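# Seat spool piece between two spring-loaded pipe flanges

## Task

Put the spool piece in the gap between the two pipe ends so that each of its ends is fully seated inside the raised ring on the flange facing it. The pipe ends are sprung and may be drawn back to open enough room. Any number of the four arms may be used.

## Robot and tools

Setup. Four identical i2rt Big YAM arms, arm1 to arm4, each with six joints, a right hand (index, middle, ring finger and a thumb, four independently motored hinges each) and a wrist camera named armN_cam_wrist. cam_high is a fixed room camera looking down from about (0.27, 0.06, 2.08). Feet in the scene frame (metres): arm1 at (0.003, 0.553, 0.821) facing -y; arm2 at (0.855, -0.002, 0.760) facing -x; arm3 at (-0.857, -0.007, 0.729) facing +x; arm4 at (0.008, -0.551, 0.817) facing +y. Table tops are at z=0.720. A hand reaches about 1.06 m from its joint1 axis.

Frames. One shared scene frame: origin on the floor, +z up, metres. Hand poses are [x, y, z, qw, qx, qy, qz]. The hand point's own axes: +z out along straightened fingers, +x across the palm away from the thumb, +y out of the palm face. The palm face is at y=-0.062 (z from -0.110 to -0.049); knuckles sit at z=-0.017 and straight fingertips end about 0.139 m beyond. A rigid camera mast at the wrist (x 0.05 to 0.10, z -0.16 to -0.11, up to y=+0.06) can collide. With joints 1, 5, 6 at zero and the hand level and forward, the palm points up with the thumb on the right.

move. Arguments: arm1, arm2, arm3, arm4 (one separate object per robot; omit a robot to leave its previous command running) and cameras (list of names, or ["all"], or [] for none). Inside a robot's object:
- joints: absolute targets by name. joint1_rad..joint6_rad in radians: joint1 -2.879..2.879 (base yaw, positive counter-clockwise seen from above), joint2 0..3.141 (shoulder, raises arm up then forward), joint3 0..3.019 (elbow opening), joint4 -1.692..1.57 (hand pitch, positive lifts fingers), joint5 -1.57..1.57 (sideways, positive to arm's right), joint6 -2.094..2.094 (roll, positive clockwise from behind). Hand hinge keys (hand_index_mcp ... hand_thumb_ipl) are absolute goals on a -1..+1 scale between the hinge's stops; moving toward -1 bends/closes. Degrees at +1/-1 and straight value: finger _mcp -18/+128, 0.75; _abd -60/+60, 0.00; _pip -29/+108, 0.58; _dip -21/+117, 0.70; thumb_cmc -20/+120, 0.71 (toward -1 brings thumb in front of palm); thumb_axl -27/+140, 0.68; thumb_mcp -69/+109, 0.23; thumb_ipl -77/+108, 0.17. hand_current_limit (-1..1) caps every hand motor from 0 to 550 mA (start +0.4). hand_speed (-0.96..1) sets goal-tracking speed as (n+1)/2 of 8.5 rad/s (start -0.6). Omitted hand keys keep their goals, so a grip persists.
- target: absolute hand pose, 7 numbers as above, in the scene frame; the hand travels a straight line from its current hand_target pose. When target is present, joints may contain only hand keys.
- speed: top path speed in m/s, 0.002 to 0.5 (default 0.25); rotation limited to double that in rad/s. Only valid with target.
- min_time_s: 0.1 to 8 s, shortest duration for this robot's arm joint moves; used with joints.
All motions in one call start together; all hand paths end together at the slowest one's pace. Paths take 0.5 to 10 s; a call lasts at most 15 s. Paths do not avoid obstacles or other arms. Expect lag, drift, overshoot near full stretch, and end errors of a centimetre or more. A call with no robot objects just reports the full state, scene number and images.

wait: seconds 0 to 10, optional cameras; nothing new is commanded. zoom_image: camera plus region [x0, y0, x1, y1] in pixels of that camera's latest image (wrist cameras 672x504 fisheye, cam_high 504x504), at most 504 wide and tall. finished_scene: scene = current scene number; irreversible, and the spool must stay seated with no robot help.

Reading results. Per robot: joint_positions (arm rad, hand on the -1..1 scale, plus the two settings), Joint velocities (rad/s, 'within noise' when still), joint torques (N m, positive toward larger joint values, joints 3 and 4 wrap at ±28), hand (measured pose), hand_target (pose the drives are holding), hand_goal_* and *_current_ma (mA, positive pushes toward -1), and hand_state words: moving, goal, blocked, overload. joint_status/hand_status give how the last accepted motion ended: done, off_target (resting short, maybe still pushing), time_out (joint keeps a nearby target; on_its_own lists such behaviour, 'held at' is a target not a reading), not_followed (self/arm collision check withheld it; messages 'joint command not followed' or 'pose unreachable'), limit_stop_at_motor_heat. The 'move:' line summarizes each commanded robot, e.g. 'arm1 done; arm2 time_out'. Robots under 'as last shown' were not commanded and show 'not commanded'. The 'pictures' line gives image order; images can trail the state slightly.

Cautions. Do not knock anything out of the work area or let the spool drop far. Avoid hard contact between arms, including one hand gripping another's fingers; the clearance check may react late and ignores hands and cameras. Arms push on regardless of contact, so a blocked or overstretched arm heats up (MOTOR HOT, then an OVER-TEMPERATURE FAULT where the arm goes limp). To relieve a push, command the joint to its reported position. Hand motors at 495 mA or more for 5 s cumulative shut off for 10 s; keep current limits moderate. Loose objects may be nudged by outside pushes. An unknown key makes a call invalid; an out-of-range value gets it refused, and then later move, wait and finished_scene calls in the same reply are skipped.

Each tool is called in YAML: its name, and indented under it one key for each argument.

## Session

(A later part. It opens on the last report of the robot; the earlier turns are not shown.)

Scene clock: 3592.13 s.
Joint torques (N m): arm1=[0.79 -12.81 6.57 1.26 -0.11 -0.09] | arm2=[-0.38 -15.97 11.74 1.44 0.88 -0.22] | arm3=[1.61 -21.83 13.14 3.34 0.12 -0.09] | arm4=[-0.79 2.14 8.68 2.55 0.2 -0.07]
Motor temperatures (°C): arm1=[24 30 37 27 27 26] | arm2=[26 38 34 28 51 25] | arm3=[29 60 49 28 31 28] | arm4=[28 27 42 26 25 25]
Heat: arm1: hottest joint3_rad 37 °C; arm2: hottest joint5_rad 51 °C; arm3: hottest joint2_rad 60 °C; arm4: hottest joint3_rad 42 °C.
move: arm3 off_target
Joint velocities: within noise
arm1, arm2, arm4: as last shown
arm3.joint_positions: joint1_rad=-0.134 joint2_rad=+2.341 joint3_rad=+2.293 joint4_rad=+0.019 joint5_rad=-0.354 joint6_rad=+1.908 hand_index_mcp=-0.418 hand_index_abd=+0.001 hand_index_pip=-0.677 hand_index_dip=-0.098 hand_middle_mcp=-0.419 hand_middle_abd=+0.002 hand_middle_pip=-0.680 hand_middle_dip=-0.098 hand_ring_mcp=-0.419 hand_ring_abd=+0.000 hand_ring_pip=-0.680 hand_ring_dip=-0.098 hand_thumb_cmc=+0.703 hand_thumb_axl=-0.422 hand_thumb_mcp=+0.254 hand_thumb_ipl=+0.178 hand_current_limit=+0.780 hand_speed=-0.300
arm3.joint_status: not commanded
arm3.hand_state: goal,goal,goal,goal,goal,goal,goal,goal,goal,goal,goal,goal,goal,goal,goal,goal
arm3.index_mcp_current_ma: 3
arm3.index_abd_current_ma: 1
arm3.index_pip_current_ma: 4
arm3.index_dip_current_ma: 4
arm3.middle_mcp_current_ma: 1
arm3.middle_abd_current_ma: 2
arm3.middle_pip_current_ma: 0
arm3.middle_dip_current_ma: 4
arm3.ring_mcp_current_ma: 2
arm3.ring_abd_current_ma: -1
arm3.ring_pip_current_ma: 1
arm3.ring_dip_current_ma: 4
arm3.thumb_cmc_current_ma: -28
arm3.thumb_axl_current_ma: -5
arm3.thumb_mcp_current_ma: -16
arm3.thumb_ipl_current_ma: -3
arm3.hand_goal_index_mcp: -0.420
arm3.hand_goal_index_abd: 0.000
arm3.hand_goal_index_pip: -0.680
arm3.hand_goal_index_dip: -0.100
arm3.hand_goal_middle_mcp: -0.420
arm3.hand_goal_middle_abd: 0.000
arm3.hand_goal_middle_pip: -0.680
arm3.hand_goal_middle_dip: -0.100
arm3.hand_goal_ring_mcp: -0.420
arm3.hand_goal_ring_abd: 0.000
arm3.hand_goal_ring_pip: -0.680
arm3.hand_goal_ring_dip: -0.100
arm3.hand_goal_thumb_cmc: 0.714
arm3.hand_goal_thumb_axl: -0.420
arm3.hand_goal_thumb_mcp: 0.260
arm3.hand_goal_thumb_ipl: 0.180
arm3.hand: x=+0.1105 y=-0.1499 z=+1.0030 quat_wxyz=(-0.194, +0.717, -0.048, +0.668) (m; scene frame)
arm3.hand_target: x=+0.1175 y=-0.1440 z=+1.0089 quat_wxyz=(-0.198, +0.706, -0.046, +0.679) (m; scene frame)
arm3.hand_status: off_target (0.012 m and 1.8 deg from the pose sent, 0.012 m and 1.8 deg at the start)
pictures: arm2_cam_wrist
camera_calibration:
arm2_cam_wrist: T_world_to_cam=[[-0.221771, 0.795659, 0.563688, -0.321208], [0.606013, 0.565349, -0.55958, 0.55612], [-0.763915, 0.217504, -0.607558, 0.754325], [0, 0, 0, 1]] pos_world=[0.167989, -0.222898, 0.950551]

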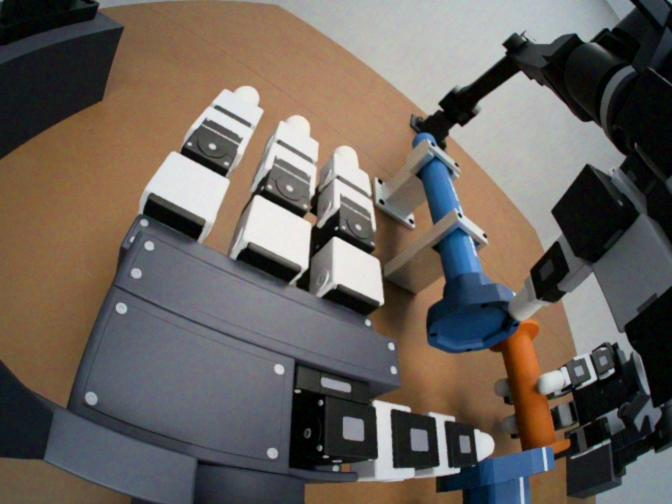

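move:
  arm3: {"target": [0.1260, -0.1390, 0.9980, -0.1979, 0.7057, -0.0463, 0.6789], "speed": 0.1}
  cameras: ["arm2_cam_wrist"]

zoom_image:
  camera: "arm2_cam_wrist"
  region: [400, 230, 540, 370]

Scene clock: 3599.00 s.
Joint torques (N m): arm1=[0.73 -12.81 6.57 1.26 -0.11 -0.09] | arm2=[-0.21 -16.15 11.69 1.59 0.88 -0.24] | arm3=[1.61 -22.71 14.37 3.22 0.09 -0.11] | arm4=[-0.5 1.9 8.83 2.29 0.23 -0.12]
Motor temperatures (°C): arm1=[24 30 36 27 27 26] | arm2=[26 38 34 28 50 25] | arm3=[29 59 50 28 31 28] | arm4=[28 27 42 26 25 25]
Heat: arm1: hottest joint3_rad 36 °C; arm2: hottest joint5_rad 50 °C; arm3: hottest joint2_rad 59 °C; arm4: hottest joint3_rad 42 °C.
move: arm3 off_target
Joint velocities: within noise
arm1, arm2, arm4: as last shown
arm3.joint_positions: joint1_rad=-0.125 joint2_rad=+2.372 joint3_rad=+2.293 joint4_rad=+0.028 joint5_rad=-0.346 joint6_rad=+1.908 hand_index_mcp=-0.418 hand_index_abd=+0.001 hand_index_pip=-0.677 hand_index_dip=-0.098 hand_middle_mcp=-0.419 hand_middle_abd=+0.002 hand_middle_pip=-0.680 hand_middle_dip=-0.098 hand_ring_mcp=-0.419 hand_ring_abd=+0.000 hand_ring_pip=-0.680 hand_ring_dip=-0.098 hand_thumb_cmc=+0.703 hand_thumb_axl=-0.422 hand_thumb_mcp=+0.254 hand_thumb_ipl=+0.178 hand_current_limit=+0.780 hand_speed=-0.300
arm3.joint_status: not commanded
arm3.hand_state: goal,goal,goal,goal,goal,goal,goal,goal,goal,goal,goal,goal,goal,goal,goal,goal
arm3.index_mcp_current_ma: 3
arm3.index_abd_current_ma: 1
arm3.index_pip_current_ma: 4
arm3.index_dip_current_ma: 4
arm3.middle_mcp_current_ma: 1
arm3.middle_abd_current_ma: 2
arm3.middle_pip_current_ma: 0
arm3.middle_dip_current_ma: 4
arm3.ring_mcp_current_ma: 2
arm3.ring_abd_current_ma: -1
arm3.ring_pip_current_ma: 1
arm3.ring_dip_current_ma: 4
arm3.thumb_cmc_current_ma: -28
arm3.thumb_axl_current_ma: -5
arm3.thumb_mcp_current_ma: -16
arm3.thumb_ipl_current_ma: -3
arm3.hand_goal_index_mcp: -0.420
arm3.hand_goal_index_abd: 0.000
arm3.hand_goal_index_pip: -0.680
arm3.hand_goal_index_dip: -0.100
arm3.hand_goal_middle_mcp: -0.420
arm3.hand_goal_middle_abd: 0.000
arm3.hand_goal_middle_pip: -0.680
arm3.hand_goal_middle_dip: -0.100
arm3.hand_goal_ring_mcp: -0.420
arm3.hand_goal_ring_abd: 0.000
arm3.hand_goal_ring_pip: -0.680
arm3.hand_goal_ring_dip: -0.100
arm3.hand_goal_thumb_cmc: 0.714
arm3.hand_goal_thumb_axl: -0.420
arm3.hand_goal_thumb_mcp: 0.260
arm3.hand_goal_thumb_ipl: 0.180
arm3.hand: x=+0.1161 y=-0.1430 z=+0.9753 quat_wxyz=(-0.195, +0.724, -0.051, +0.660) (m; scene frame)
arm3.hand_target: x=+0.1234 y=-0.1387 z=+0.9978 quat_wxyz=(-0.198, +0.706, -0.046, +0.679) (m; scene frame)
arm3.hand_status: off_target (0.025 m and 3.1 deg from the pose sent, 0.020 m and 1.8 deg at the start)
pictures: arm2_cam_wrist
camera_calibration:
arm2_cam_wrist: T_world_to_cam=[[-0.221771, 0.795659, 0.563688, -0.321208], [0.606013, 0.565349, -0.55958, 0.55612], [-0.763915, 0.217504, -0.607558, 0.754325], [0, 0, 0, 1]] pos_world=[0.167989, -0.222898, 0.950551]

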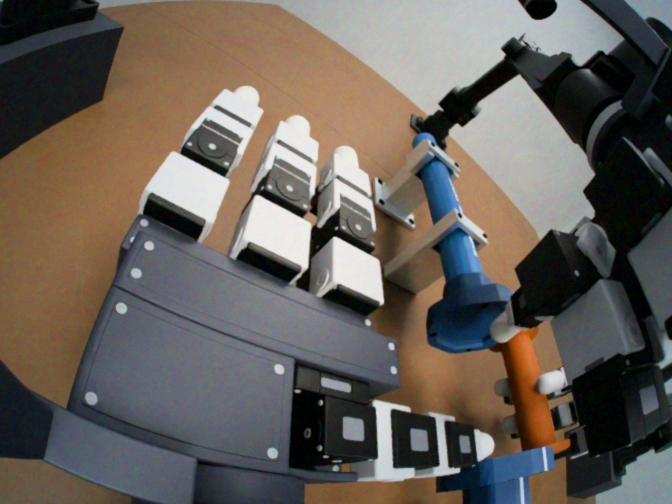

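Scaled by 3.600 from the camera's 672x504 image, which has a finer 960x720 frame.

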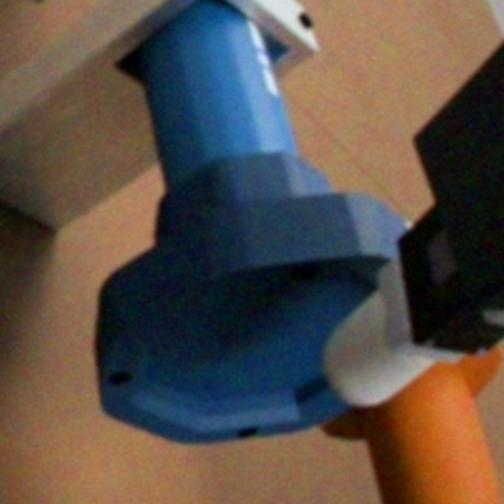

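move:
  arm3: {"target": [0.1240, -0.1390, 1.0120, -0.1979, 0.7057, -0.0463, 0.6789], "speed": 0.1}
  cameras: ["arm2_cam_wrist"]

zoom_image:
  camera: "arm2_cam_wrist"
  region: [400, 230, 540, 370]

Scene clock: 3620.27 s.
Joint torques (N m): arm1=[0.79 -12.81 6.57 1.28 -0.11 -0.09] | arm2=[-0.73 -16.32 11.69 1.46 0.88 -0.23] | arm3=[1.49 -23.77 15.15 2.15 0.1 -0.1] | arm4=[-1.2 2.2 8.76 2.54 0.27 -0.08]
Motor temperatures (°C): arm1=[24 30 36 27 27 26] | arm2=[26 38 34 28 49 25] | arm3=[28 55 54 28 30 28] | arm4=[28 27 42 26 25 25]
Heat: arm1: hottest joint3_rad 36 °C; arm2: hottest joint5_rad 49 °C; arm3: hottest joint2_rad 55 °C; arm4: hottest joint3_rad 42 °C.
move: arm3 off_target
Joint velocities: within noise
arm1, arm2, arm4: as last shown
arm3.joint_positions: joint1_rad=-0.125 joint2_rad=+2.372 joint3_rad=+2.293 joint4_rad=+0.030 joint5_rad=-0.346 joint6_rad=+1.908 hand_index_mcp=-0.418 hand_index_abd=+0.001 hand_index_pip=-0.677 hand_index_dip=-0.098 hand_middle_mcp=-0.419 hand_middle_abd=+0.002 hand_middle_pip=-0.680 hand_middle_dip=-0.098 hand_ring_mcp=-0.419 hand_ring_abd=+0.000 hand_ring_pip=-0.680 hand_ring_dip=-0.098 hand_thumb_cmc=+0.703 hand_thumb_axl=-0.422 hand_thumb_mcp=+0.254 hand_thumb_ipl=+0.178 hand_current_limit=+0.780 hand_speed=-0.300
arm3.joint_status: not commanded
arm3.hand_state: goal,goal,goal,goal,goal,goal,goal,goal,goal,goal,goal,goal,goal,goal,goal,goal
arm3.index_mcp_current_ma: 3
arm3.index_abd_current_ma: 1
arm3.index_pip_current_ma: 4
arm3.index_dip_current_ma: 4
arm3.middle_mcp_current_ma: 1
arm3.middle_abd_current_ma: 2
arm3.middle_pip_current_ma: 0
arm3.middle_dip_current_ma: 4
arm3.ring_mcp_current_ma: 2
arm3.ring_abd_current_ma: -1
arm3.ring_pip_current_ma: 1
arm3.ring_dip_current_ma: 4
arm3.thumb_cmc_current_ma: -28
arm3.thumb_axl_current_ma: -5
arm3.thumb_mcp_current_ma: -16
arm3.thumb_ipl_current_ma: -3
arm3.hand_goal_index_mcp: -0.420
arm3.hand_goal_index_abd: 0.000
arm3.hand_goal_index_pip: -0.680
arm3.hand_goal_index_dip: -0.100
arm3.hand_goal_middle_mcp: -0.420
arm3.hand_goal_middle_abd: 0.000
arm3.hand_goal_middle_pip: -0.680
arm3.hand_goal_middle_dip: -0.100
arm3.hand_goal_ring_mcp: -0.420
arm3.hand_goal_ring_abd: 0.000
arm3.hand_goal_ring_pip: -0.680
arm3.hand_goal_ring_dip: -0.100
arm3.hand_goal_thumb_cmc: 0.714
arm3.hand_goal_thumb_axl: -0.420
arm3.hand_goal_thumb_mcp: 0.260
arm3.hand_goal_thumb_ipl: 0.180
arm3.hand: x=+0.1162 y=-0.1430 z=+0.9759 quat_wxyz=(-0.195, +0.723, -0.050, +0.661) (m; scene frame)
arm3.hand_target: x=+0.1208 y=-0.1386 z=+1.0117 quat_wxyz=(-0.198, +0.705, -0.046, +0.679) (m; scene frame)
arm3.hand_status: off_target (0.037 m and 3.0 deg from the pose sent, 0.038 m and 3.1 deg at the start)
pictures: arm2_cam_wrist
camera_calibration:
arm2_cam_wrist: T_world_to_cam=[[-0.221771, 0.795659, 0.563688, -0.321208], [0.606013, 0.565349, -0.55958, 0.55612], [-0.763915, 0.217504, -0.607558, 0.754325], [0, 0, 0, 1]] pos_world=[0.167989, -0.222898, 0.950551]

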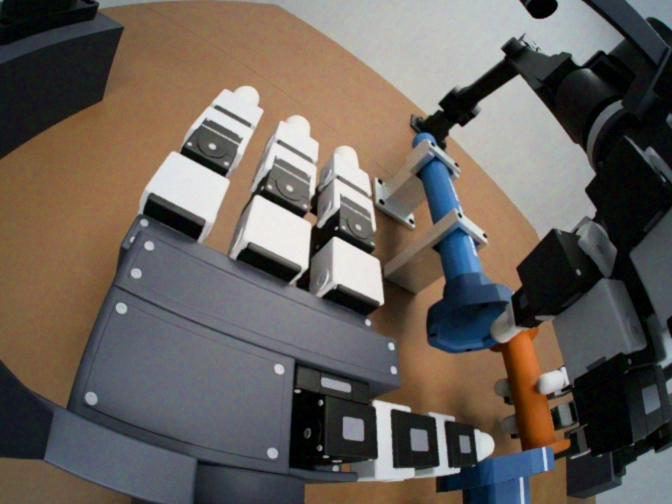

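Scaled by 3.600 from the camera's 672x504 image, which has a finer 960x720 frame.

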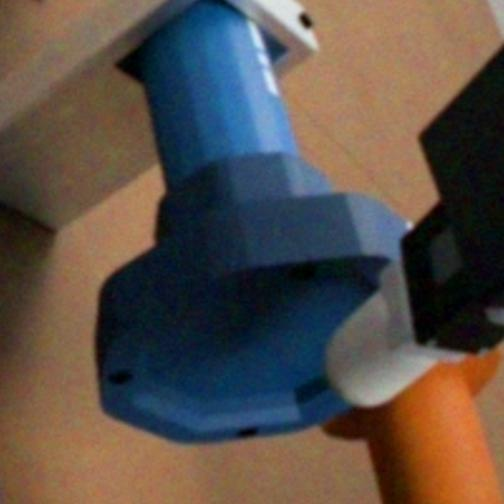

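move:
  arm3: {"target": [0.1220, -0.1390, 1.0230, -0.1979, 0.7057, -0.0463, 0.6789], "speed": 0.1}

Scene clock: 3625.17 s.
Joint torques (N m): arm1=[0.79 -12.81 6.57 1.26 -0.11 -0.09] | arm2=[-0.26 -16.38 11.81 1.5 0.87 -0.22] | arm3=[1.26 -24.94 15.54 1.81 0.09 -0.11] | arm4=[-1.49 1.79 8.66 2.47 0.2 -0.08]
Motor temperatures (°C): arm1=[24 30 36 27 27 26] | arm2=[26 38 34 28 48 25] | arm3=[28 55 55 28 30 28] | arm4=[28 27 42 26 25 25]
Heat: arm1: hottest joint3_rad 36 °C; arm2: hottest joint5_rad 48 °C; arm3: hottest joint2_rad 55 °C; arm4: hottest joint3_rad 42 °C.
move: arm3 off_target
Joint velocities: within noise
arm1, arm2, arm4: as last shown
arm3.joint_positions: joint1_rad=-0.125 joint2_rad=+2.372 joint3_rad=+2.293 joint4_rad=+0.023 joint5_rad=-0.346 joint6_rad=+1.908 hand_index_mcp=-0.418 hand_index_abd=+0.001 hand_index_pip=-0.677 hand_index_dip=-0.098 hand_middle_mcp=-0.419 hand_middle_abd=+0.002 hand_middle_pip=-0.680 hand_middle_dip=-0.098 hand_ring_mcp=-0.419 hand_ring_abd=+0.000 hand_ring_pip=-0.680 hand_ring_dip=-0.098 hand_thumb_cmc=+0.703 hand_thumb_axl=-0.422 hand_thumb_mcp=+0.254 hand_thumb_ipl=+0.178 hand_current_limit=+0.780 hand_speed=-0.300
arm3.joint_status: not commanded
arm3.hand_state: goal,goal,goal,goal,goal,goal,goal,goal,goal,goal,goal,goal,goal,goal,goal,goal
arm3.index_mcp_current_ma: 3
arm3.index_abd_current_ma: 1
arm3.index_pip_current_ma: 4
arm3.index_dip_current_ma: 4
arm3.middle_mcp_current_ma: 1
arm3.middle_abd_current_ma: 2
arm3.middle_pip_current_ma: 0
arm3.middle_dip_current_ma: 4
arm3.ring_mcp_current_ma: 2
arm3.ring_abd_current_ma: -1
arm3.ring_pip_current_ma: 1
arm3.ring_dip_current_ma: 4
arm3.thumb_cmc_current_ma: -28
arm3.thumb_axl_current_ma: -5
arm3.thumb_mcp_current_ma: -16
arm3.thumb_ipl_current_ma: -3
arm3.hand_goal_index_mcp: -0.420
arm3.hand_goal_index_abd: 0.000
arm3.hand_goal_index_pip: -0.680
arm3.hand_goal_index_dip: -0.100
arm3.hand_goal_middle_mcp: -0.420
arm3.hand_goal_middle_abd: 0.000
arm3.hand_goal_middle_pip: -0.680
arm3.hand_goal_middle_dip: -0.100
arm3.hand_goal_ring_mcp: -0.420
arm3.hand_goal_ring_abd: 0.000
arm3.hand_goal_ring_pip: -0.680
arm3.hand_goal_ring_dip: -0.100
arm3.hand_goal_thumb_cmc: 0.714
arm3.hand_goal_thumb_axl: -0.420
arm3.hand_goal_thumb_mcp: 0.260
arm3.hand_goal_thumb_ipl: 0.180
arm3.hand: x=+0.1158 y=-0.1429 z=+0.9740 quat_wxyz=(-0.195, +0.725, -0.051, +0.658) (m; scene frame)
arm3.hand_target: x=+0.1182 y=-0.1386 z=+1.0226 quat_wxyz=(-0.198, +0.705, -0.046, +0.679) (m; scene frame)
arm3.hand_status: off_target (0.050 m and 3.4 deg from the pose sent, 0.047 m and 2.9 deg at the start)
pictures: none

move:
  arm3: {"target": [0.1600, -0.1320, 1.0200, -0.1979, 0.7057, -0.0463, 0.6789], "speed": 0.12}

move:
  arm3: {"target": [0.1160, -0.1430, 1.0080, -0.1979, 0.7057, -0.0463, 0.6789], "speed": 0.1}
  cameras: ["arm2_cam_wrist"]

zoom_image:
  camera: "arm2_cam_wrist"
  region: [400, 230, 540, 370]

Scene clock: 3640.90 s.
Joint torques (N m): arm1=[0.79 -12.81 6.56 1.26 -0.11 -0.09] | arm2=[-0.32 -16.44 11.7 1.43 0.87 -0.26] | arm3=[1.38 -24.06 16.01 1.76 0.12 -0.12] | arm4=[-1.55 1.67 8.76 2.3 0.3 -0.12]
Motor temperatures (°C): arm1=[24 30 36 27 27 26] | arm2=[26 38 35 28 47 25] | arm3=[28 54 57 28 30 28] | arm4=[28 27 42 26 25 25]
Heat: arm1: hottest joint3_rad 36 °C; arm2: hottest joint5_rad 47 °C; arm3: hottest joint3_rad 57 °C; arm4: hottest joint3_rad 42 °C.
move: arm3 off_target
Joint velocities: within noise
arm1, arm4: as last shown
arm2.joint_positions: joint1_rad=+0.267 joint2_rad=+2.309 joint3_rad=+1.479 joint4_rad=+0.809 joint5_rad=+0.012 joint6_rad=+0.024 hand_index_mcp=+0.758 hand_index_abd=+0.002 hand_index_pip=+0.580 hand_index_dip=+0.697 hand_middle_mcp=+0.759 hand_middle_abd=+0.001 hand_middle_pip=+0.580 hand_middle_dip=+0.698 hand_ring_mcp=+0.759 hand_ring_abd=+0.001 hand_ring_pip=+0.580 hand_ring_dip=+0.697 hand_thumb_cmc=+0.767 hand_thumb_axl=-0.412 hand_thumb_mcp=+0.260 hand_thumb_ipl=+0.183 hand_current_limit=+0.780 hand_speed=-0.300
arm2.joint_status: not commanded
arm2.hand_state: goal,goal,goal,goal,goal,goal,goal,goal,goal,goal,goal,goal,blocked,goal,blocked,goal
arm2.index_mcp_current_ma: 2
arm2.index_abd_current_ma: 0
arm2.index_pip_current_ma: 0
arm2.index_dip_current_ma: 0
arm2.middle_mcp_current_ma: 2
arm2.middle_abd_current_ma: 0
arm2.middle_pip_current_ma: 0
arm2.middle_dip_current_ma: 0
arm2.ring_mcp_current_ma: 2
arm2.ring_abd_current_ma: 0
arm2.ring_pip_current_ma: 0
arm2.ring_dip_current_ma: 0
arm2.thumb_cmc_current_ma: 57
arm2.thumb_axl_current_ma: -5
arm2.thumb_mcp_current_ma: 31
arm2.thumb_ipl_current_ma: 7
arm2.hand_goal_index_mcp: 0.750
arm2.hand_goal_index_abd: 0.000
arm2.hand_goal_index_pip: 0.580
arm2.hand_goal_index_dip: 0.700
arm2.hand_goal_middle_mcp: 0.750
arm2.hand_goal_middle_abd: 0.000
arm2.hand_goal_middle_pip: 0.580
arm2.hand_goal_middle_dip: 0.700
arm2.hand_goal_ring_mcp: 0.750
arm2.hand_goal_ring_abd: 0.000
arm2.hand_goal_ring_pip: 0.580
arm2.hand_goal_ring_dip: 0.700
arm2.hand_goal_thumb_cmc: 0.714
arm2.hand_goal_thumb_axl: -0.400
arm2.hand_goal_thumb_mcp: 0.230
arm2.hand_goal_thumb_ipl: 0.170
arm2.hand: x=+0.0422 y=-0.1914 z=+0.9218 quat_wxyz=(-0.557, -0.560, +0.444, +0.423) (m; scene frame)
arm2.hand_target: x=+0.0311 y=-0.1822 z=+0.9302 quat_wxyz=(-0.551, -0.552, +0.443, +0.442) (m; scene frame)
arm2.hand_status: not commanded
arm3.joint_positions: joint1_rad=-0.111 joint2_rad=+2.629 joint3_rad=+2.827 joint4_rad=-0.222 joint5_rad=-0.333 joint6_rad=+1.910 hand_index_mcp=-0.418 hand_index_abd=+0.001 hand_index_pip=-0.677 hand_index_dip=-0.098 hand_middle_mcp=-0.419 hand_middle_abd=+0.002 hand_middle_pip=-0.680 hand_middle_dip=-0.098 hand_ring_mcp=-0.419 hand_ring_abd=+0.000 hand_ring_pip=-0.680 hand_ring_dip=-0.098 hand_thumb_cmc=+0.703 hand_thumb_axl=-0.422 hand_thumb_mcp=+0.254 hand_thumb_ipl=+0.178 hand_current_limit=+0.780 hand_speed=-0.300
arm3.joint_status: not commanded
arm3.hand_state: goal,goal,goal,goal,goal,goal,goal,goal,goal,goal,goal,goal,goal,goal,goal,goal
arm3.index_mcp_current_ma: 3
arm3.index_abd_current_ma: 1
arm3.index_pip_current_ma: 4
arm3.index_dip_current_ma: 4
arm3.middle_mcp_current_ma: 1
arm3.middle_abd_current_ma: 2
arm3.middle_pip_current_ma: 0
arm3.middle_dip_current_ma: 4
arm3.ring_mcp_current_ma: 2
arm3.ring_abd_current_ma: -1
arm3.ring_pip_current_ma: 1
arm3.ring_dip_current_ma: 4
arm3.thumb_cmc_current_ma: -27
arm3.thumb_axl_current_ma: -5
arm3.thumb_mcp_current_ma: -16
arm3.thumb_ipl_current_ma: -3
arm3.hand_goal_index_mcp: -0.420
arm3.hand_goal_index_abd: 0.000
arm3.hand_goal_index_pip: -0.680
arm3.hand_goal_index_dip: -0.100
arm3.hand_goal_middle_mcp: -0.420
arm3.hand_goal_middle_abd: 0.000
arm3.hand_goal_middle_pip: -0.680
arm3.hand_goal_middle_dip: -0.100
arm3.hand_goal_ring_mcp: -0.420
arm3.hand_goal_ring_abd: 0.000
arm3.hand_goal_ring_pip: -0.680
arm3.hand_goal_ring_dip: -0.100
arm3.hand_goal_thumb_cmc: 0.714
arm3.hand_goal_thumb_axl: -0.420
arm3.hand_goal_thumb_mcp: 0.260
arm3.hand_goal_thumb_ipl: 0.180
arm3.hand: x=+0.1567 y=-0.1365 z=+0.9993 quat_wxyz=(-0.195, +0.715, -0.047, +0.669) (m; scene frame)
arm3.hand_target: x=+0.1573 y=-0.1319 z=+1.0194 quat_wxyz=(-0.198, +0.703, -0.045, +0.681) (m; scene frame)
arm3.hand_status: off_target (0.021 m and 1.6 deg from the pose sent, 0.065 m and 3.4 deg at the start)
pictures: none

Scene clock: 3642.50 s.
Joint torques (N m): arm1=[0.79 -12.81 6.57 1.28 -0.11 -0.09] | arm2=[-0.56 -16.38 11.78 1.55 0.87 -0.25] | arm3=[0.56 -24.47 10.54 3.18 -0.27 -0.12] | arm4=[-0.79 2.08 8.8 2.61 0.19 -0.1]
Motor temperatures (°C): arm1=[24 30 36 27 27 26] | arm2=[26 38 35 28 47 25] | arm3=[28 54 57 28 30 28] | arm4=[28 27 42 26 25 25]
Heat: arm1: hottest joint3_rad 36 °C; arm2: hottest joint5_rad 47 °C; arm3: hottest joint3_rad 57 °C; arm4: hottest joint3_rad 42 °C.
move: arm3 off_target
Joint velocities: within noise
arm1.joint_positions: joint1_rad=+0.030 joint2_rad=+1.650 joint3_rad=+0.880 joint4_rad=-0.956 joint5_rad=+0.044 joint6_rad=-0.252 hand_index_mcp=-0.069 hand_index_abd=+0.002 hand_index_pip=-0.119 hand_index_dip=+1.000 hand_middle_mcp=-0.078 hand_middle_abd=+0.001 hand_middle_pip=-0.113 hand_middle_dip=+1.000 hand_ring_mcp=-0.909 hand_ring_abd=+0.030 hand_ring_pip=-0.131 hand_ring_dip=+0.265 hand_thumb_cmc=-0.655 hand_thumb_axl=+0.678 hand_thumb_mcp=-0.030 hand_thumb_ipl=+0.186 hand_current_limit=+0.750 hand_speed=-0.300
arm1.joint_status: not commanded
arm1.hand_state: blocked,goal,blocked,goal,blocked,goal,blocked,goal,blocked,blocked,goal,goal,goal,goal,blocked,goal
arm1.index_mcp_current_ma: 311
arm1.index_abd_current_ma: 4
arm1.index_pip_current_ma: 115
arm1.index_dip_current_ma: 0
arm1.middle_mcp_current_ma: 271
arm1.middle_abd_current_ma: 3
arm1.middle_pip_current_ma: 140
arm1.middle_dip_current_ma: 0
arm1.ring_mcp_current_ma: 312
arm1.ring_abd_current_ma: 94
arm1.ring_pip_current_ma: 68
arm1.ring_dip_current_ma: 15
arm1.thumb_cmc_current_ma: 16
arm1.thumb_axl_current_ma: 1
arm1.thumb_mcp_current_ma: 481
arm1.thumb_ipl_current_ma: 89
arm1.hand_goal_index_mcp: -0.140
arm1.hand_goal_index_abd: 0.000
arm1.hand_goal_index_pip: -0.150
arm1.hand_goal_index_dip: 1.000
arm1.hand_goal_middle_mcp: -0.140
arm1.hand_goal_middle_abd: 0.000
arm1.hand_goal_middle_pip: -0.150
arm1.hand_goal_middle_dip: 1.000
arm1.hand_goal_ring_mcp: -0.980
arm1.hand_goal_ring_abd: 0.000
arm1.hand_goal_ring_pip: -0.150
arm1.hand_goal_ring_dip: 0.260
arm1.hand_goal_thumb_cmc: -0.660
arm1.hand_goal_thumb_axl: 0.678
arm1.hand_goal_thumb_mcp: -0.150
arm1.hand_goal_thumb_ipl: 0.168
arm1.hand: x=+0.0010 y=+0.1100 z=+0.7999 quat_wxyz=(-0.079, +0.988, +0.135, -0.009) (m; scene frame)
arm1.hand_target: x=-0.0020 y=+0.0936 z=+0.8230 quat_wxyz=(-0.043, +0.990, +0.134, -0.013) (m; scene frame)
arm1.hand_status: not commanded
arm2: as last shown
arm3.joint_positions: joint1_rad=-0.120 joint2_rad=+2.361 joint3_rad=+2.310 joint4_rad=+0.028 joint5_rad=-0.344 joint6_rad=+1.910 hand_index_mcp=-0.418 hand_index_abd=+0.001 hand_index_pip=-0.677 hand_index_dip=-0.098 hand_middle_mcp=-0.419 hand_middle_abd=+0.002 hand_middle_pip=-0.680 hand_middle_dip=-0.098 hand_ring_mcp=-0.419 hand_ring_abd=+0.000 hand_ring_pip=-0.680 hand_ring_dip=-0.098 hand_thumb_cmc=+0.703 hand_thumb_axl=-0.422 hand_thumb_mcp=+0.254 hand_thumb_ipl=+0.178 hand_current_limit=+0.780 hand_speed=-0.300
arm3.joint_status: not commanded
arm3.hand_state: goal,goal,goal,goal,goal,goal,goal,goal,goal,goal,goal,goal,goal,goal,goal,goal
arm3.index_mcp_current_ma: 3
arm3.index_abd_current_ma: 1
arm3.index_pip_current_ma: 4
arm3.index_dip_current_ma: 4
arm3.middle_mcp_current_ma: 1
arm3.middle_abd_current_ma: 2
arm3.middle_pip_current_ma: 0
arm3.middle_dip_current_ma: 4
arm3.ring_mcp_current_ma: 2
arm3.ring_abd_current_ma: -1
arm3.ring_pip_current_ma: 1
arm3.ring_dip_current_ma: 4
arm3.thumb_cmc_current_ma: -27
arm3.thumb_axl_current_ma: -5
arm3.thumb_mcp_current_ma: -16
arm3.thumb_ipl_current_ma: -3
arm3.hand_goal_index_mcp: -0.420
arm3.hand_goal_index_abd: 0.000
arm3.hand_goal_index_pip: -0.680
arm3.hand_goal_index_dip: -0.100
arm3.hand_goal_middle_mcp: -0.420
arm3.hand_goal_middle_abd: 0.000
arm3.hand_goal_middle_pip: -0.680
arm3.hand_goal_middle_dip: -0.100
arm3.hand_goal_ring_mcp: -0.420
arm3.hand_goal_ring_abd: 0.000
arm3.hand_goal_ring_pip: -0.680
arm3.hand_goal_ring_dip: -0.100
arm3.hand_goal_thumb_cmc: 0.714
arm3.hand_goal_thumb_axl: -0.420
arm3.hand_goal_thumb_mcp: 0.260
arm3.hand_goal_thumb_ipl: 0.180
arm3.hand: x=+0.1168 y=-0.1386 z=+0.9967 quat_wxyz=(-0.196, +0.715, -0.047, +0.669) (m; scene frame)
arm3.hand_target: x=+0.1159 y=-0.1430 z=+1.0081 quat_wxyz=(-0.198, +0.706, -0.046, +0.679) (m; scene frame)
arm3.hand_status: off_target (0.012 m and 1.5 deg from the pose sent, 0.042 m and 1.6 deg at the start)
arm4.joint_positions: joint1_rad=-0.465 joint2_rad=+0.615 joint3_rad=+1.366 joint4_rad=-1.199 joint5_rad=+0.099 joint6_rad=+1.070 hand_index_mcp=+0.756 hand_index_abd=+0.000 hand_index_pip=+0.577 hand_index_dip=+0.696 hand_middle_mcp=+0.756 hand_middle_abd=+0.000 hand_middle_pip=+0.577 hand_middle_dip=+0.696 hand_ring_mcp=+0.756 hand_ring_abd=+0.000 hand_ring_pip=+0.577 hand_ring_dip=+0.696 hand_thumb_cmc=+0.716 hand_thumb_axl=+0.677 hand_thumb_mcp=+0.226 hand_thumb_ipl=+0.168 hand_current_limit=+0.400 hand_speed=-0.600
arm4.joint_status: not commanded
arm4.hand_state: goal,goal,goal,goal,goal,goal,goal,goal,goal,goal,goal,goal,goal,goal,goal,goal
arm4.index_mcp_current_ma: 0
arm4.index_abd_current_ma: 0
arm4.index_pip_current_ma: 0
arm4.index_dip_current_ma: 0
arm4.middle_mcp_current_ma: 0
arm4.middle_abd_current_ma: 0
arm4.middle_pip_current_ma: 0
arm4.middle_dip_current_ma: 0
arm4.ring_mcp_current_ma: 0
arm4.ring_abd_current_ma: 0
arm4.ring_pip_current_ma: 0
arm4.ring_dip_current_ma: 0
arm4.thumb_cmc_current_ma: 0
arm4.thumb_axl_current_ma: 0
arm4.thumb_mcp_current_ma: 0
arm4.thumb_ipl_current_ma: 0
arm4.hand_goal_index_mcp: 0.754
arm4.hand_goal_index_abd: 0.000
arm4.hand_goal_index_pip: 0.576
arm4.hand_goal_index_dip: 0.696
arm4.hand_goal_middle_mcp: 0.754
arm4.hand_goal_middle_abd: 0.000
arm4.hand_goal_middle_pip: 0.576
arm4.hand_goal_middle_dip: 0.696
arm4.hand_goal_ring_mcp: 0.754
arm4.hand_goal_ring_abd: 0.000
arm4.hand_goal_ring_pip: 0.576
arm4.hand_goal_ring_dip: 0.696
arm4.hand_goal_thumb_cmc: 0.714
arm4.hand_goal_thumb_axl: 0.678
arm4.hand_goal_thumb_mcp: 0.226
arm4.hand_goal_thumb_ipl: 0.168
arm4.hand: x=+0.2036 y=-0.3639 z=+1.4001 quat_wxyz=(-0.114, +0.600, +0.595, +0.523) (m; scene frame)
arm4.hand_target: x=+0.2018 y=-0.3671 z=+1.4143 quat_wxyz=(-0.119, +0.594, +0.588, +0.536) (m; scene frame)
arm4.hand_status: not commanded
pictures: arm2_cam_wrist
camera_calibration:
arm2_cam_wrist: T_world_to_cam=[[-0.221771, 0.795659, 0.563688, -0.321208], [0.606013, 0.565349, -0.55958, 0.55612], [-0.763915, 0.217504, -0.607558, 0.754325], [0, 0, 0, 1]] pos_world=[0.167989, -0.222898, 0.950551]

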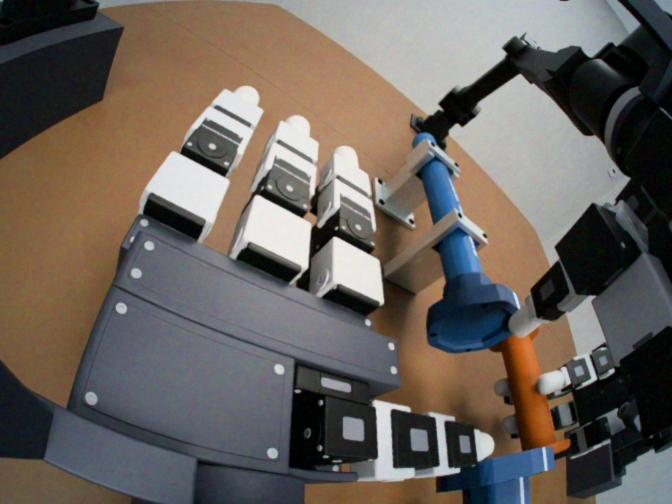

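Scaled by 3.600 from the camera's 672x504 image, which has a finer 960x720 frame.

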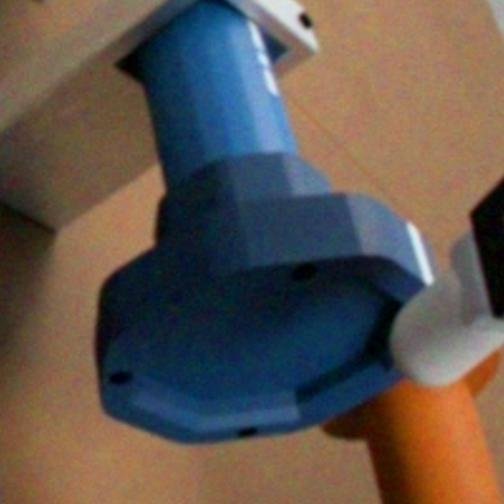

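move:
  arm3: {"target": [0.1085, -0.1450, 1.0020, -0.1979, 0.7057, -0.0463, 0.6789], "speed": 0.1}

move:
  arm3: {"target": [0.0650, -0.1590, 1.0050, -0.1909, 0.7299, -0.0479, 0.6548], "speed": 0.1}
  cameras: ["arm2_cam_wrist"]

zoom_image:
  camera: "arm2_cam_wrist"
  region: [400, 230, 540, 370]

Scene clock: 3660.10 s.
Joint torques (N m): arm1=[0.79 -12.86 6.57 1.26 -0.11 -0.09] | arm2=[-0.21 -16.21 11.79 1.62 0.85 -0.25] | arm3=[0.62 -24.53 10.44 3.14 -0.26 -0.13] | arm4=[-1.44 1.85 8.77 2.56 0.23 -0.11]
Motor temperatures (°C): arm1=[24 30 36 27 27 26] | arm2=[26 38 35 28 46 25] | arm3=[28 52 55 28 30 28] | arm4=[28 27 42 26 25 25]
Heat: arm1: hottest joint3_rad 36 °C; arm2: hottest joint5_rad 46 °C; arm3: hottest joint3_rad 55 °C; arm4: hottest joint3_rad 42 °C.
move: arm3 off_target
Joint velocities: within noise
arm1, arm2, arm4: as last shown
arm3.joint_positions: joint1_rad=-0.123 joint2_rad=+2.341 joint3_rad=+2.246 joint4_rad=+0.066 joint5_rad=-0.347 joint6_rad=+1.910 hand_index_mcp=-0.418 hand_index_abd=+0.001 hand_index_pip=-0.677 hand_index_dip=-0.098 hand_middle_mcp=-0.419 hand_middle_abd=+0.002 hand_middle_pip=-0.680 hand_middle_dip=-0.098 hand_ring_mcp=-0.419 hand_ring_abd=+0.000 hand_ring_pip=-0.680 hand_ring_dip=-0.098 hand_thumb_cmc=+0.703 hand_thumb_axl=-0.422 hand_thumb_mcp=+0.254 hand_thumb_ipl=+0.178 hand_current_limit=+0.780 hand_speed=-0.300
arm3.joint_status: not commanded
arm3.hand_state: goal,goal,goal,goal,goal,goal,goal,goal,goal,goal,goal,goal,goal,goal,goal,goal
arm3.index_mcp_current_ma: 3
arm3.index_abd_current_ma: 1
arm3.index_pip_current_ma: 4
arm3.index_dip_current_ma: 4
arm3.middle_mcp_current_ma: 1
arm3.middle_abd_current_ma: 2
arm3.middle_pip_current_ma: 0
arm3.middle_dip_current_ma: 4
arm3.ring_mcp_current_ma: 2
arm3.ring_abd_current_ma: -1
arm3.ring_pip_current_ma: 1
arm3.ring_dip_current_ma: 4
arm3.thumb_cmc_current_ma: -27
arm3.thumb_axl_current_ma: -5
arm3.thumb_mcp_current_ma: -16
arm3.thumb_ipl_current_ma: -3
arm3.hand_goal_index_mcp: -0.420
arm3.hand_goal_index_abd: 0.000
arm3.hand_goal_index_pip: -0.680
arm3.hand_goal_index_dip: -0.100
arm3.hand_goal_middle_mcp: -0.420
arm3.hand_goal_middle_abd: 0.000
arm3.hand_goal_middle_pip: -0.680
arm3.hand_goal_middle_dip: -0.100
arm3.hand_goal_ring_mcp: -0.420
arm3.hand_goal_ring_abd: 0.000
arm3.hand_goal_ring_pip: -0.680
arm3.hand_goal_ring_dip: -0.100
arm3.hand_goal_thumb_cmc: 0.714
arm3.hand_goal_thumb_axl: -0.420
arm3.hand_goal_thumb_mcp: 0.260
arm3.hand_goal_thumb_ipl: 0.180
arm3.hand: x=+0.1105 y=-0.1398 z=+0.9853 quat_wxyz=(-0.196, +0.717, -0.047, +0.668) (m; scene frame)
arm3.hand_target: x=+0.1084 y=-0.1449 z=+1.0020 quat_wxyz=(-0.198, +0.706, -0.046, +0.679) (m; scene frame)
arm3.hand_status: off_target (0.018 m and 1.8 deg from the pose sent, 0.012 m and 1.5 deg at the start)
pictures: none

Scene clock: 3661.27 s.
Joint torques (N m): arm1=[0.79 -12.81 6.57 1.28 -0.11 -0.09] | arm2=[-0.03 -16.15 11.7 1.46 0.86 -0.24] | arm3=[-1.73 -27.34 8.16 0.23 -1.01 -0.08] | arm4=[-1.55 1.85 8.96 2.43 0.21 -0.1]
Motor temperatures (°C): arm1=[24 30 36 27 27 26] | arm2=[26 38 35 28 45 25] | arm3=[28 52 54 28 30 28] | arm4=[28 27 42 26 25 25]
Heat: arm1: hottest joint3_rad 36 °C; arm2: hottest joint5_rad 45 °C; arm3: hottest joint3_rad 54 °C; arm4: hottest joint3_rad 42 °C.
move: arm3 off_target
Joint velocities: within noise
arm1, arm2, arm4: as last shown
arm3.joint_positions: joint1_rad=-0.119 joint2_rad=+2.252 joint3_rad=+2.097 joint4_rad=+0.113 joint5_rad=-0.352 joint6_rad=+1.879 hand_index_mcp=-0.418 hand_index_abd=+0.001 hand_index_pip=-0.677 hand_index_dip=-0.098 hand_middle_mcp=-0.419 hand_middle_abd=+0.002 hand_middle_pip=-0.680 hand_middle_dip=-0.098 hand_ring_mcp=-0.419 hand_ring_abd=+0.000 hand_ring_pip=-0.680 hand_ring_dip=-0.098 hand_thumb_cmc=+0.670 hand_thumb_axl=-0.425 hand_thumb_mcp=+0.247 hand_thumb_ipl=+0.177 hand_current_limit=+0.780 hand_speed=-0.300
arm3.joint_status: not commanded
arm3.hand_state: goal,goal,goal,goal,goal,goal,goal,goal,goal,goal,goal,goal,blocked,goal,goal,goal
arm3.index_mcp_current_ma: 3
arm3.index_abd_current_ma: 1
arm3.index_pip_current_ma: 4
arm3.index_dip_current_ma: 4
arm3.middle_mcp_current_ma: 1
arm3.middle_abd_current_ma: 2
arm3.middle_pip_current_ma: 0
arm3.middle_dip_current_ma: 4
arm3.ring_mcp_current_ma: 2
arm3.ring_abd_current_ma: -1
arm3.ring_pip_current_ma: 1
arm3.ring_dip_current_ma: 4
arm3.thumb_cmc_current_ma: -144
arm3.thumb_axl_current_ma: -13
arm3.thumb_mcp_current_ma: -42
arm3.thumb_ipl_current_ma: -6
arm3.hand_goal_index_mcp: -0.420
arm3.hand_goal_index_abd: 0.000
arm3.hand_goal_index_pip: -0.680
arm3.hand_goal_index_dip: -0.100
arm3.hand_goal_middle_mcp: -0.420
arm3.hand_goal_middle_abd: 0.000
arm3.hand_goal_middle_pip: -0.680
arm3.hand_goal_middle_dip: -0.100
arm3.hand_goal_ring_mcp: -0.420
arm3.hand_goal_ring_abd: 0.000
arm3.hand_goal_ring_pip: -0.680
arm3.hand_goal_ring_dip: -0.100
arm3.hand_goal_thumb_cmc: 0.714
arm3.hand_goal_thumb_axl: -0.420
arm3.hand_goal_thumb_mcp: 0.260
arm3.hand_goal_thumb_ipl: 0.180
arm3.hand: x=+0.0869 y=-0.1333 z=+0.9883 quat_wxyz=(-0.189, +0.722, -0.034, +0.665) (m; scene frame)
arm3.hand_target: x=+0.0681 y=-0.1587 z=+1.0047 quat_wxyz=(-0.191, +0.729, -0.048, +0.655) (m; scene frame)
arm3.hand_status: off_target (0.038 m and 2.1 deg from the pose sent, 0.053 m and 2.2 deg at the start)
pictures: arm2_cam_wrist
camera_calibration:
arm2_cam_wrist: T_world_to_cam=[[-0.221771, 0.795659, 0.563688, -0.321208], [0.606013, 0.565349, -0.55958, 0.55612], [-0.763915, 0.217504, -0.607558, 0.754325], [0, 0, 0, 1]] pos_world=[0.167989, -0.222898, 0.950551]

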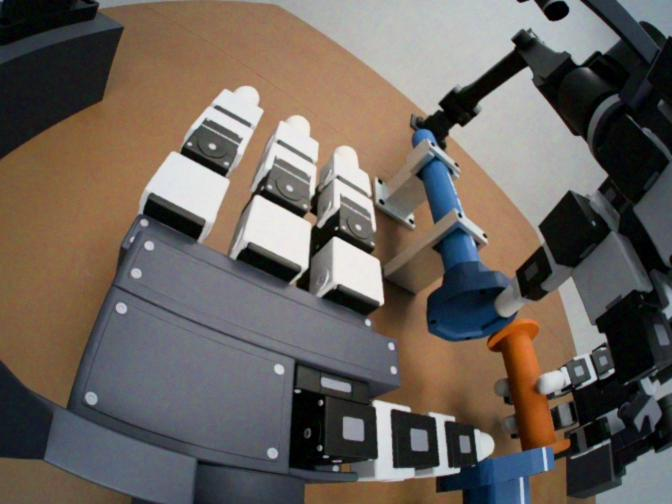

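Scaled by 3.600 from the camera's 672x504 image, which has a finer 960x720 frame.

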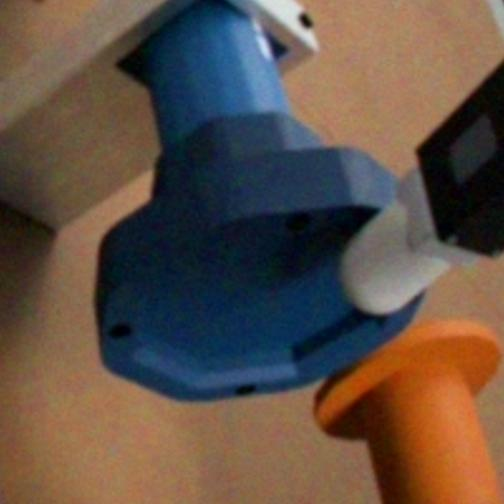

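move:
  arm3: {"joints": {"joint1_rad": -0.18, "joint2_rad": 2.117, "joint3_rad": 1.865, "joint4_rad": 0.17, "joint5_rad": -0.34}, "min_time_s": 0.9}
  cameras: ["arm2_cam_wrist"]

zoom_image:
  camera: "arm2_cam_wrist"
  region: [400, 230, 540, 370]

Scene clock: 3702.10 s.
Joint torques (N m): arm1=[0.79 -12.81 6.57 1.26 -0.11 -0.09] | arm2=[-0.15 -16.26 11.73 1.44 0.87 -0.23] | arm3=[-4.07 -26.75 4.85 -1.5 -1.32 0.02] | arm4=[-0.79 1.32 8.73 2.26 0.24 -0.11]
Motor temperatures (°C): arm1=[24 30 35 27 27 26] | arm2=[26 38 35 28 43 25] | arm3=[28 60 51 28 30 28] | arm4=[28 27 42 26 25 25]
Heat: arm1: hottest joint3_rad 35 °C; arm2: hottest joint5_rad 43 °C; arm3: hottest joint2_rad 60 °C; arm4: hottest joint3_rad 42 °C.
move: arm3 time_out
Joint velocities: within noise
arm1, arm2, arm4: as last shown
arm3.joint_positions: joint1_rad=-0.119 joint2_rad=+2.178 joint3_rad=+1.939 joint4_rad=+0.260 joint5_rad=-0.312 joint6_rad=+1.870 hand_index_mcp=-0.418 hand_index_abd=+0.001 hand_index_pip=-0.677 hand_index_dip=-0.098 hand_middle_mcp=-0.419 hand_middle_abd=+0.002 hand_middle_pip=-0.680 hand_middle_dip=-0.098 hand_ring_mcp=-0.419 hand_ring_abd=+0.000 hand_ring_pip=-0.680 hand_ring_dip=-0.098 hand_thumb_cmc=+0.660 hand_thumb_axl=-0.427 hand_thumb_mcp=+0.247 hand_thumb_ipl=+0.179 hand_current_limit=+0.780 hand_speed=-0.300
arm3.joint_status: joint1_rad time_out (moved +0.000 of -0.061); joint4_rad time_out (moved +0.148 of +0.057); the others done
arm3.hand_state: goal,goal,goal,goal,goal,goal,goal,goal,goal,goal,goal,goal,blocked,goal,goal,goal
arm3.index_mcp_current_ma: 3
arm3.index_abd_current_ma: 1
arm3.index_pip_current_ma: 4
arm3.index_dip_current_ma: 4
arm3.middle_mcp_current_ma: 1
arm3.middle_abd_current_ma: 2
arm3.middle_pip_current_ma: 0
arm3.middle_dip_current_ma: 4
arm3.ring_mcp_current_ma: 2
arm3.ring_abd_current_ma: -1
arm3.ring_pip_current_ma: 1
arm3.ring_dip_current_ma: 4
arm3.thumb_cmc_current_ma: -183
arm3.thumb_axl_current_ma: -19
arm3.thumb_mcp_current_ma: -42
arm3.thumb_ipl_current_ma: -2
arm3.hand_goal_index_mcp: -0.420
arm3.hand_goal_index_abd: 0.000
arm3.hand_goal_index_pip: -0.680
arm3.hand_goal_index_dip: -0.100
arm3.hand_goal_middle_mcp: -0.420
arm3.hand_goal_middle_abd: 0.000
arm3.hand_goal_middle_pip: -0.680
arm3.hand_goal_middle_dip: -0.100
arm3.hand_goal_ring_mcp: -0.420
arm3.hand_goal_ring_abd: 0.000
arm3.hand_goal_ring_pip: -0.680
arm3.hand_goal_ring_dip: -0.100
arm3.hand_goal_thumb_cmc: 0.714
arm3.hand_goal_thumb_axl: -0.420
arm3.hand_goal_thumb_mcp: 0.260
arm3.hand_goal_thumb_ipl: 0.180
arm3.on_its_own: joint1_rad reads -0.119 and still pushes toward -0.180 since a time_out; joint4_rad reads +0.260 and still pushes toward +0.170 since a time_out
arm3.hand: x=+0.0634 y=-0.1385 z=+0.9951 quat_wxyz=(-0.171, +0.701, -0.037, +0.692) (m; scene frame)
arm3.hand_target: x=+0.0310 y=-0.1839 z=+0.9774 quat_wxyz=(-0.171, +0.732, -0.071, +0.656) (m; scene frame)
arm3.hand_status: not commanded
pictures: arm2_cam_wrist
camera_calibration:
arm2_cam_wrist: T_world_to_cam=[[-0.221771, 0.795659, 0.563688, -0.321208], [0.606013, 0.565349, -0.55958, 0.55612], [-0.763915, 0.217504, -0.607558, 0.754325], [0, 0, 0, 1]] pos_world=[0.167989, -0.222898, 0.950551]

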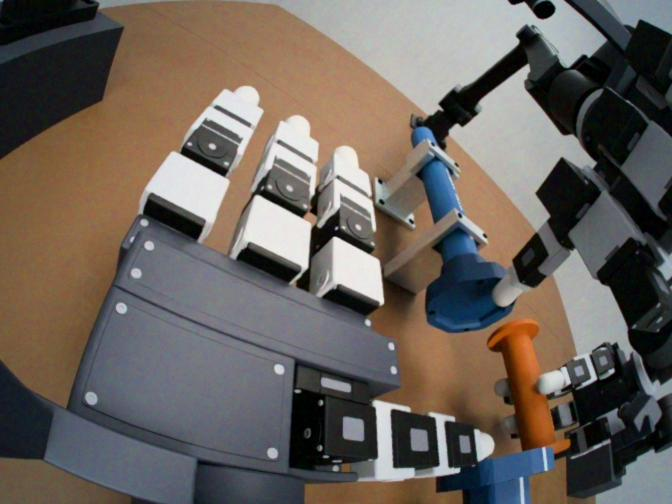

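Scaled by 3.600 from the camera's 672x504 image, which has a finer 960x720 frame.

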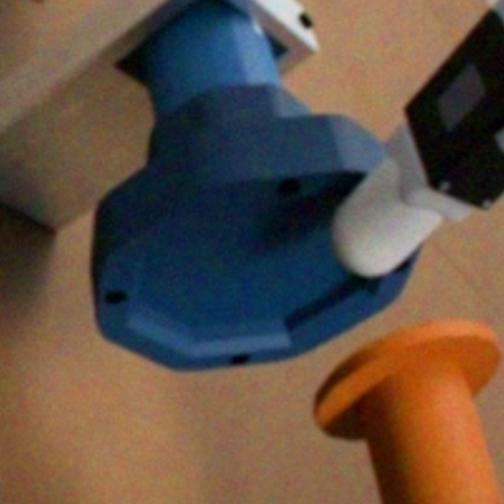

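move:
  arm3: {"joints": {"joint1_rad": -0.19, "joint2_rad": 2.068, "joint3_rad": 1.80, "joint4_rad": 0.20, "joint5_rad": -0.315}, "min_time_s": 0.9}
  cameras: ["arm2_cam_wrist"]

zoom_image:
  camera: "arm2_cam_wrist"
  region: [400, 230, 540, 370]

Scene clock: 3744.13 s.
Joint torques (N m): arm1=[0.79 -12.81 6.57 1.26 -0.11 -0.09] | arm2=[-0.26 -16.32 11.7 1.54 0.85 -0.25] | arm3=[-4.72 -28.51 3.92 -2.21 -1.5 -0.01] | arm4=[-1.44 1.9 8.81 2.58 0.23 -0.05]
Motor temperatures (°C): arm1=[24 30 35 27 27 26] | arm2=[26 38 35 28 41 25] | arm3=[29 59 47 28 31 28] | arm4=[28 27 42 26 25 25]
Heat: arm1: hottest joint3_rad 35 °C; arm2: hottest joint5_rad 41 °C; arm3: hottest joint2_rad 59 °C; arm4: hottest joint3_rad 42 °C.
move: arm3 time_out
Joint velocities: within noise
arm1, arm2, arm4: as last shown
arm3.joint_positions: joint1_rad=-0.119 joint2_rad=+2.150 joint3_rad=+1.885 joint4_rad=+0.306 joint5_rad=-0.282 joint6_rad=+1.869 hand_index_mcp=-0.418 hand_index_abd=+0.001 hand_index_pip=-0.677 hand_index_dip=-0.098 hand_middle_mcp=-0.419 hand_middle_abd=+0.002 hand_middle_pip=-0.680 hand_middle_dip=-0.098 hand_ring_mcp=-0.419 hand_ring_abd=+0.000 hand_ring_pip=-0.680 hand_ring_dip=-0.098 hand_thumb_cmc=+0.656 hand_thumb_axl=-0.429 hand_thumb_mcp=+0.247 hand_thumb_ipl=+0.182 hand_current_limit=+0.780 hand_speed=-0.300
arm3.joint_status: joint1_rad time_out (moved +0.000 of -0.071); joint4_rad time_out (moved +0.045 of -0.060); joint5_rad time_out (moved +0.030 of -0.003); the others done
arm3.hand_state: goal,goal,goal,goal,goal,goal,goal,goal,goal,goal,goal,goal,blocked,goal,goal,goal
arm3.index_mcp_current_ma: 3
arm3.index_abd_current_ma: 1
arm3.index_pip_current_ma: 4
arm3.index_dip_current_ma: 4
arm3.middle_mcp_current_ma: 1
arm3.middle_abd_current_ma: 2
arm3.middle_pip_current_ma: 0
arm3.middle_dip_current_ma: 4
arm3.ring_mcp_current_ma: 2
arm3.ring_abd_current_ma: -1
arm3.ring_pip_current_ma: 1
arm3.ring_dip_current_ma: 4
arm3.thumb_cmc_current_ma: -199
arm3.thumb_axl_current_ma: -26
arm3.thumb_mcp_current_ma: -42
arm3.thumb_ipl_current_ma: 3
arm3.hand_goal_index_mcp: -0.420
arm3.hand_goal_index_abd: 0.000
arm3.hand_goal_index_pip: -0.680
arm3.hand_goal_index_dip: -0.100
arm3.hand_goal_middle_mcp: -0.420
arm3.hand_goal_middle_abd: 0.000
arm3.hand_goal_middle_pip: -0.680
arm3.hand_goal_middle_dip: -0.100
arm3.hand_goal_ring_mcp: -0.420
arm3.hand_goal_ring_abd: 0.000
arm3.hand_goal_ring_pip: -0.680
arm3.hand_goal_ring_dip: -0.100
arm3.hand_goal_thumb_cmc: 0.714
arm3.hand_goal_thumb_axl: -0.420
arm3.hand_goal_thumb_mcp: 0.260
arm3.hand_goal_thumb_ipl: 0.180
arm3.on_its_own: joint1_rad reads -0.119 and still pushes toward -0.190 since a time_out; joint4_rad reads +0.306 and still pushes toward +0.200 since a time_out; joint5_rad reads -0.282 and still pushes toward -0.315 since a time_out
arm3.hand: x=+0.0529 y=-0.1428 z=+0.9978 quat_wxyz=(-0.160, +0.693, -0.045, +0.701) (m; scene frame)
arm3.hand_target: x=+0.0133 y=-0.1945 z=+0.9877 quat_wxyz=(-0.158, +0.727, -0.081, +0.664) (m; scene frame)
arm3.hand_status: not commanded
pictures: arm2_cam_wrist
camera_calibration:
arm2_cam_wrist: T_world_to_cam=[[-0.221771, 0.795659, 0.563688, -0.321208], [0.606013, 0.565349, -0.55958, 0.55612], [-0.763915, 0.217504, -0.607558, 0.754325], [0, 0, 0, 1]] pos_world=[0.167989, -0.222898, 0.950551]

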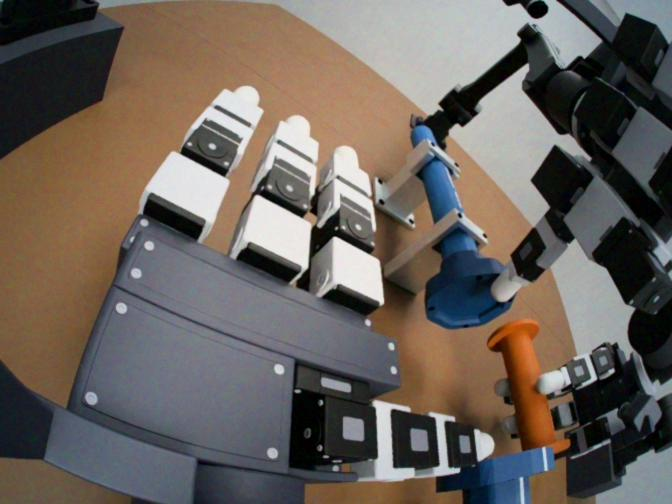

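Scaled by 3.600 from the camera's 672x504 image, which has a finer 960x720 frame.

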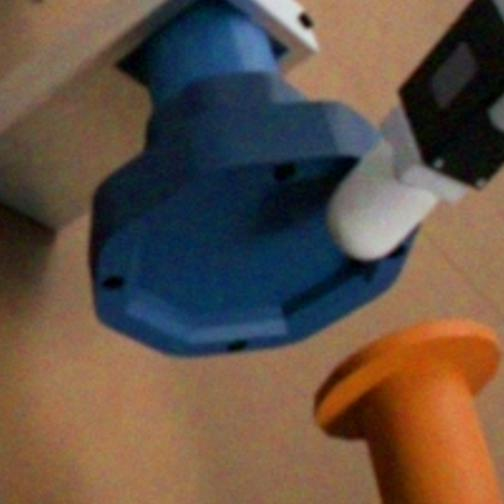

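move:
  arm3: {"joints": {"joint1_rad": -0.19, "joint2_rad": 2.045, "joint3_rad": 1.80, "joint4_rad": 0.21, "joint5_rad": -0.315}, "min_time_s": 0.5}
  cameras: ["arm2_cam_wrist"]

zoom_image:
  camera: "arm2_cam_wrist"
  region: [400, 230, 540, 370]

Scene clock: 3757.00 s.
Joint torques (N m): arm1=[0.79 -12.81 6.57 1.26 -0.11 -0.09] | arm2=[-0.21 -16.21 11.77 1.48 0.88 -0.24] | arm3=[-4.89 -29.63 4.38 -2.03 -1.53 0.01] | arm4=[-1.03 1.85 8.69 2.44 0.28 -0.08]
Motor temperatures (°C): arm1=[24 30 35 27 27 26] | arm2=[26 38 35 28 40 25] | arm3=[29 58 46 28 31 28] | arm4=[28 27 42 26 25 25]
Heat: arm1: hottest joint3_rad 35 °C; arm2: hottest joint5_rad 40 °C; arm3: hottest joint2_rad 58 °C; arm4: hottest joint3_rad 42 °C.
move: arm3 time_out
Joint velocities: within noise
arm1, arm2, arm4: as last shown
arm3.joint_positions: joint1_rad=-0.119 joint2_rad=+2.146 joint3_rad=+1.879 joint4_rad=+0.313 joint5_rad=-0.282 joint6_rad=+1.868 hand_index_mcp=-0.418 hand_index_abd=+0.001 hand_index_pip=-0.677 hand_index_dip=-0.098 hand_middle_mcp=-0.419 hand_middle_abd=+0.002 hand_middle_pip=-0.680 hand_middle_dip=-0.098 hand_ring_mcp=-0.419 hand_ring_abd=+0.000 hand_ring_pip=-0.680 hand_ring_dip=-0.098 hand_thumb_cmc=+0.653 hand_thumb_axl=-0.430 hand_thumb_mcp=+0.247 hand_thumb_ipl=+0.182 hand_current_limit=+0.780 hand_speed=-0.300
arm3.joint_status: joint1_rad time_out (moved +0.000 of -0.071); joint4_rad time_out (moved +0.007 of -0.096); joint5_rad time_out (moved +0.000 of -0.033); the others done
arm3.hand_state: goal,goal,goal,goal,goal,goal,goal,goal,goal,goal,goal,goal,blocked,goal,goal,goal
arm3.index_mcp_current_ma: 3
arm3.index_abd_current_ma: 1
arm3.index_pip_current_ma: 4
arm3.index_dip_current_ma: 4
arm3.middle_mcp_current_ma: 1
arm3.middle_abd_current_ma: 2
arm3.middle_pip_current_ma: 0
arm3.middle_dip_current_ma: 4
arm3.ring_mcp_current_ma: 2
arm3.ring_abd_current_ma: -1
arm3.ring_pip_current_ma: 1
arm3.ring_dip_current_ma: 4
arm3.thumb_cmc_current_ma: -213
arm3.thumb_axl_current_ma: -28
arm3.thumb_mcp_current_ma: -42
arm3.thumb_ipl_current_ma: 4
arm3.hand_goal_index_mcp: -0.420
arm3.hand_goal_index_abd: 0.000
arm3.hand_goal_index_pip: -0.680
arm3.hand_goal_index_dip: -0.100
arm3.hand_goal_middle_mcp: -0.420
arm3.hand_goal_middle_abd: 0.000
arm3.hand_goal_middle_pip: -0.680
arm3.hand_goal_middle_dip: -0.100
arm3.hand_goal_ring_mcp: -0.420
arm3.hand_goal_ring_abd: 0.000
arm3.hand_goal_ring_pip: -0.680
arm3.hand_goal_ring_dip: -0.100
arm3.hand_goal_thumb_cmc: 0.714
arm3.hand_goal_thumb_axl: -0.420
arm3.hand_goal_thumb_mcp: 0.260
arm3.hand_goal_thumb_ipl: 0.180
arm3.on_its_own: joint1_rad reads -0.119 and still pushes toward -0.190 since a time_out; joint4_rad reads +0.313 and still pushes toward +0.210 since a time_out; joint5_rad reads -0.282 and still pushes toward -0.315 since a time_out
arm3.hand: x=+0.0515 y=-0.1427 z=+0.9999 quat_wxyz=(-0.160, +0.692, -0.044, +0.703) (m; scene frame)
arm3.hand_target: x=+0.0106 y=-0.1940 z=+1.0100 quat_wxyz=(-0.157, +0.717, -0.077, +0.675) (m; scene frame)
arm3.hand_status: not commanded
pictures: arm2_cam_wrist
camera_calibration:
arm2_cam_wrist: T_world_to_cam=[[-0.221771, 0.795659, 0.563688, -0.321208], [0.606013, 0.565349, -0.55958, 0.55612], [-0.763915, 0.217504, -0.607558, 0.754325], [0, 0, 0, 1]] pos_world=[0.167989, -0.222898, 0.950551]

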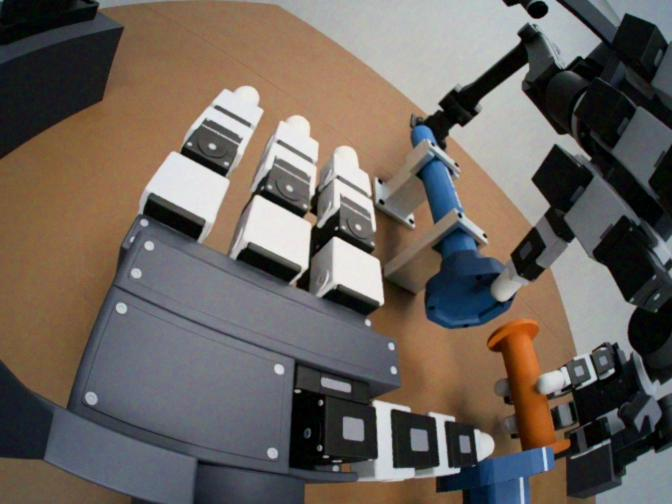

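Scaled by 3.600 from the camera's 672x504 image, which has a finer 960x720 frame.

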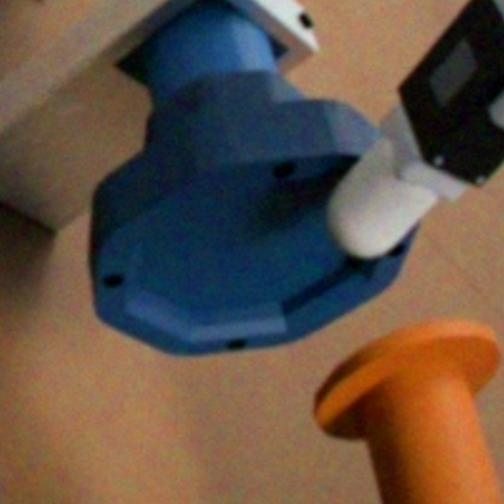

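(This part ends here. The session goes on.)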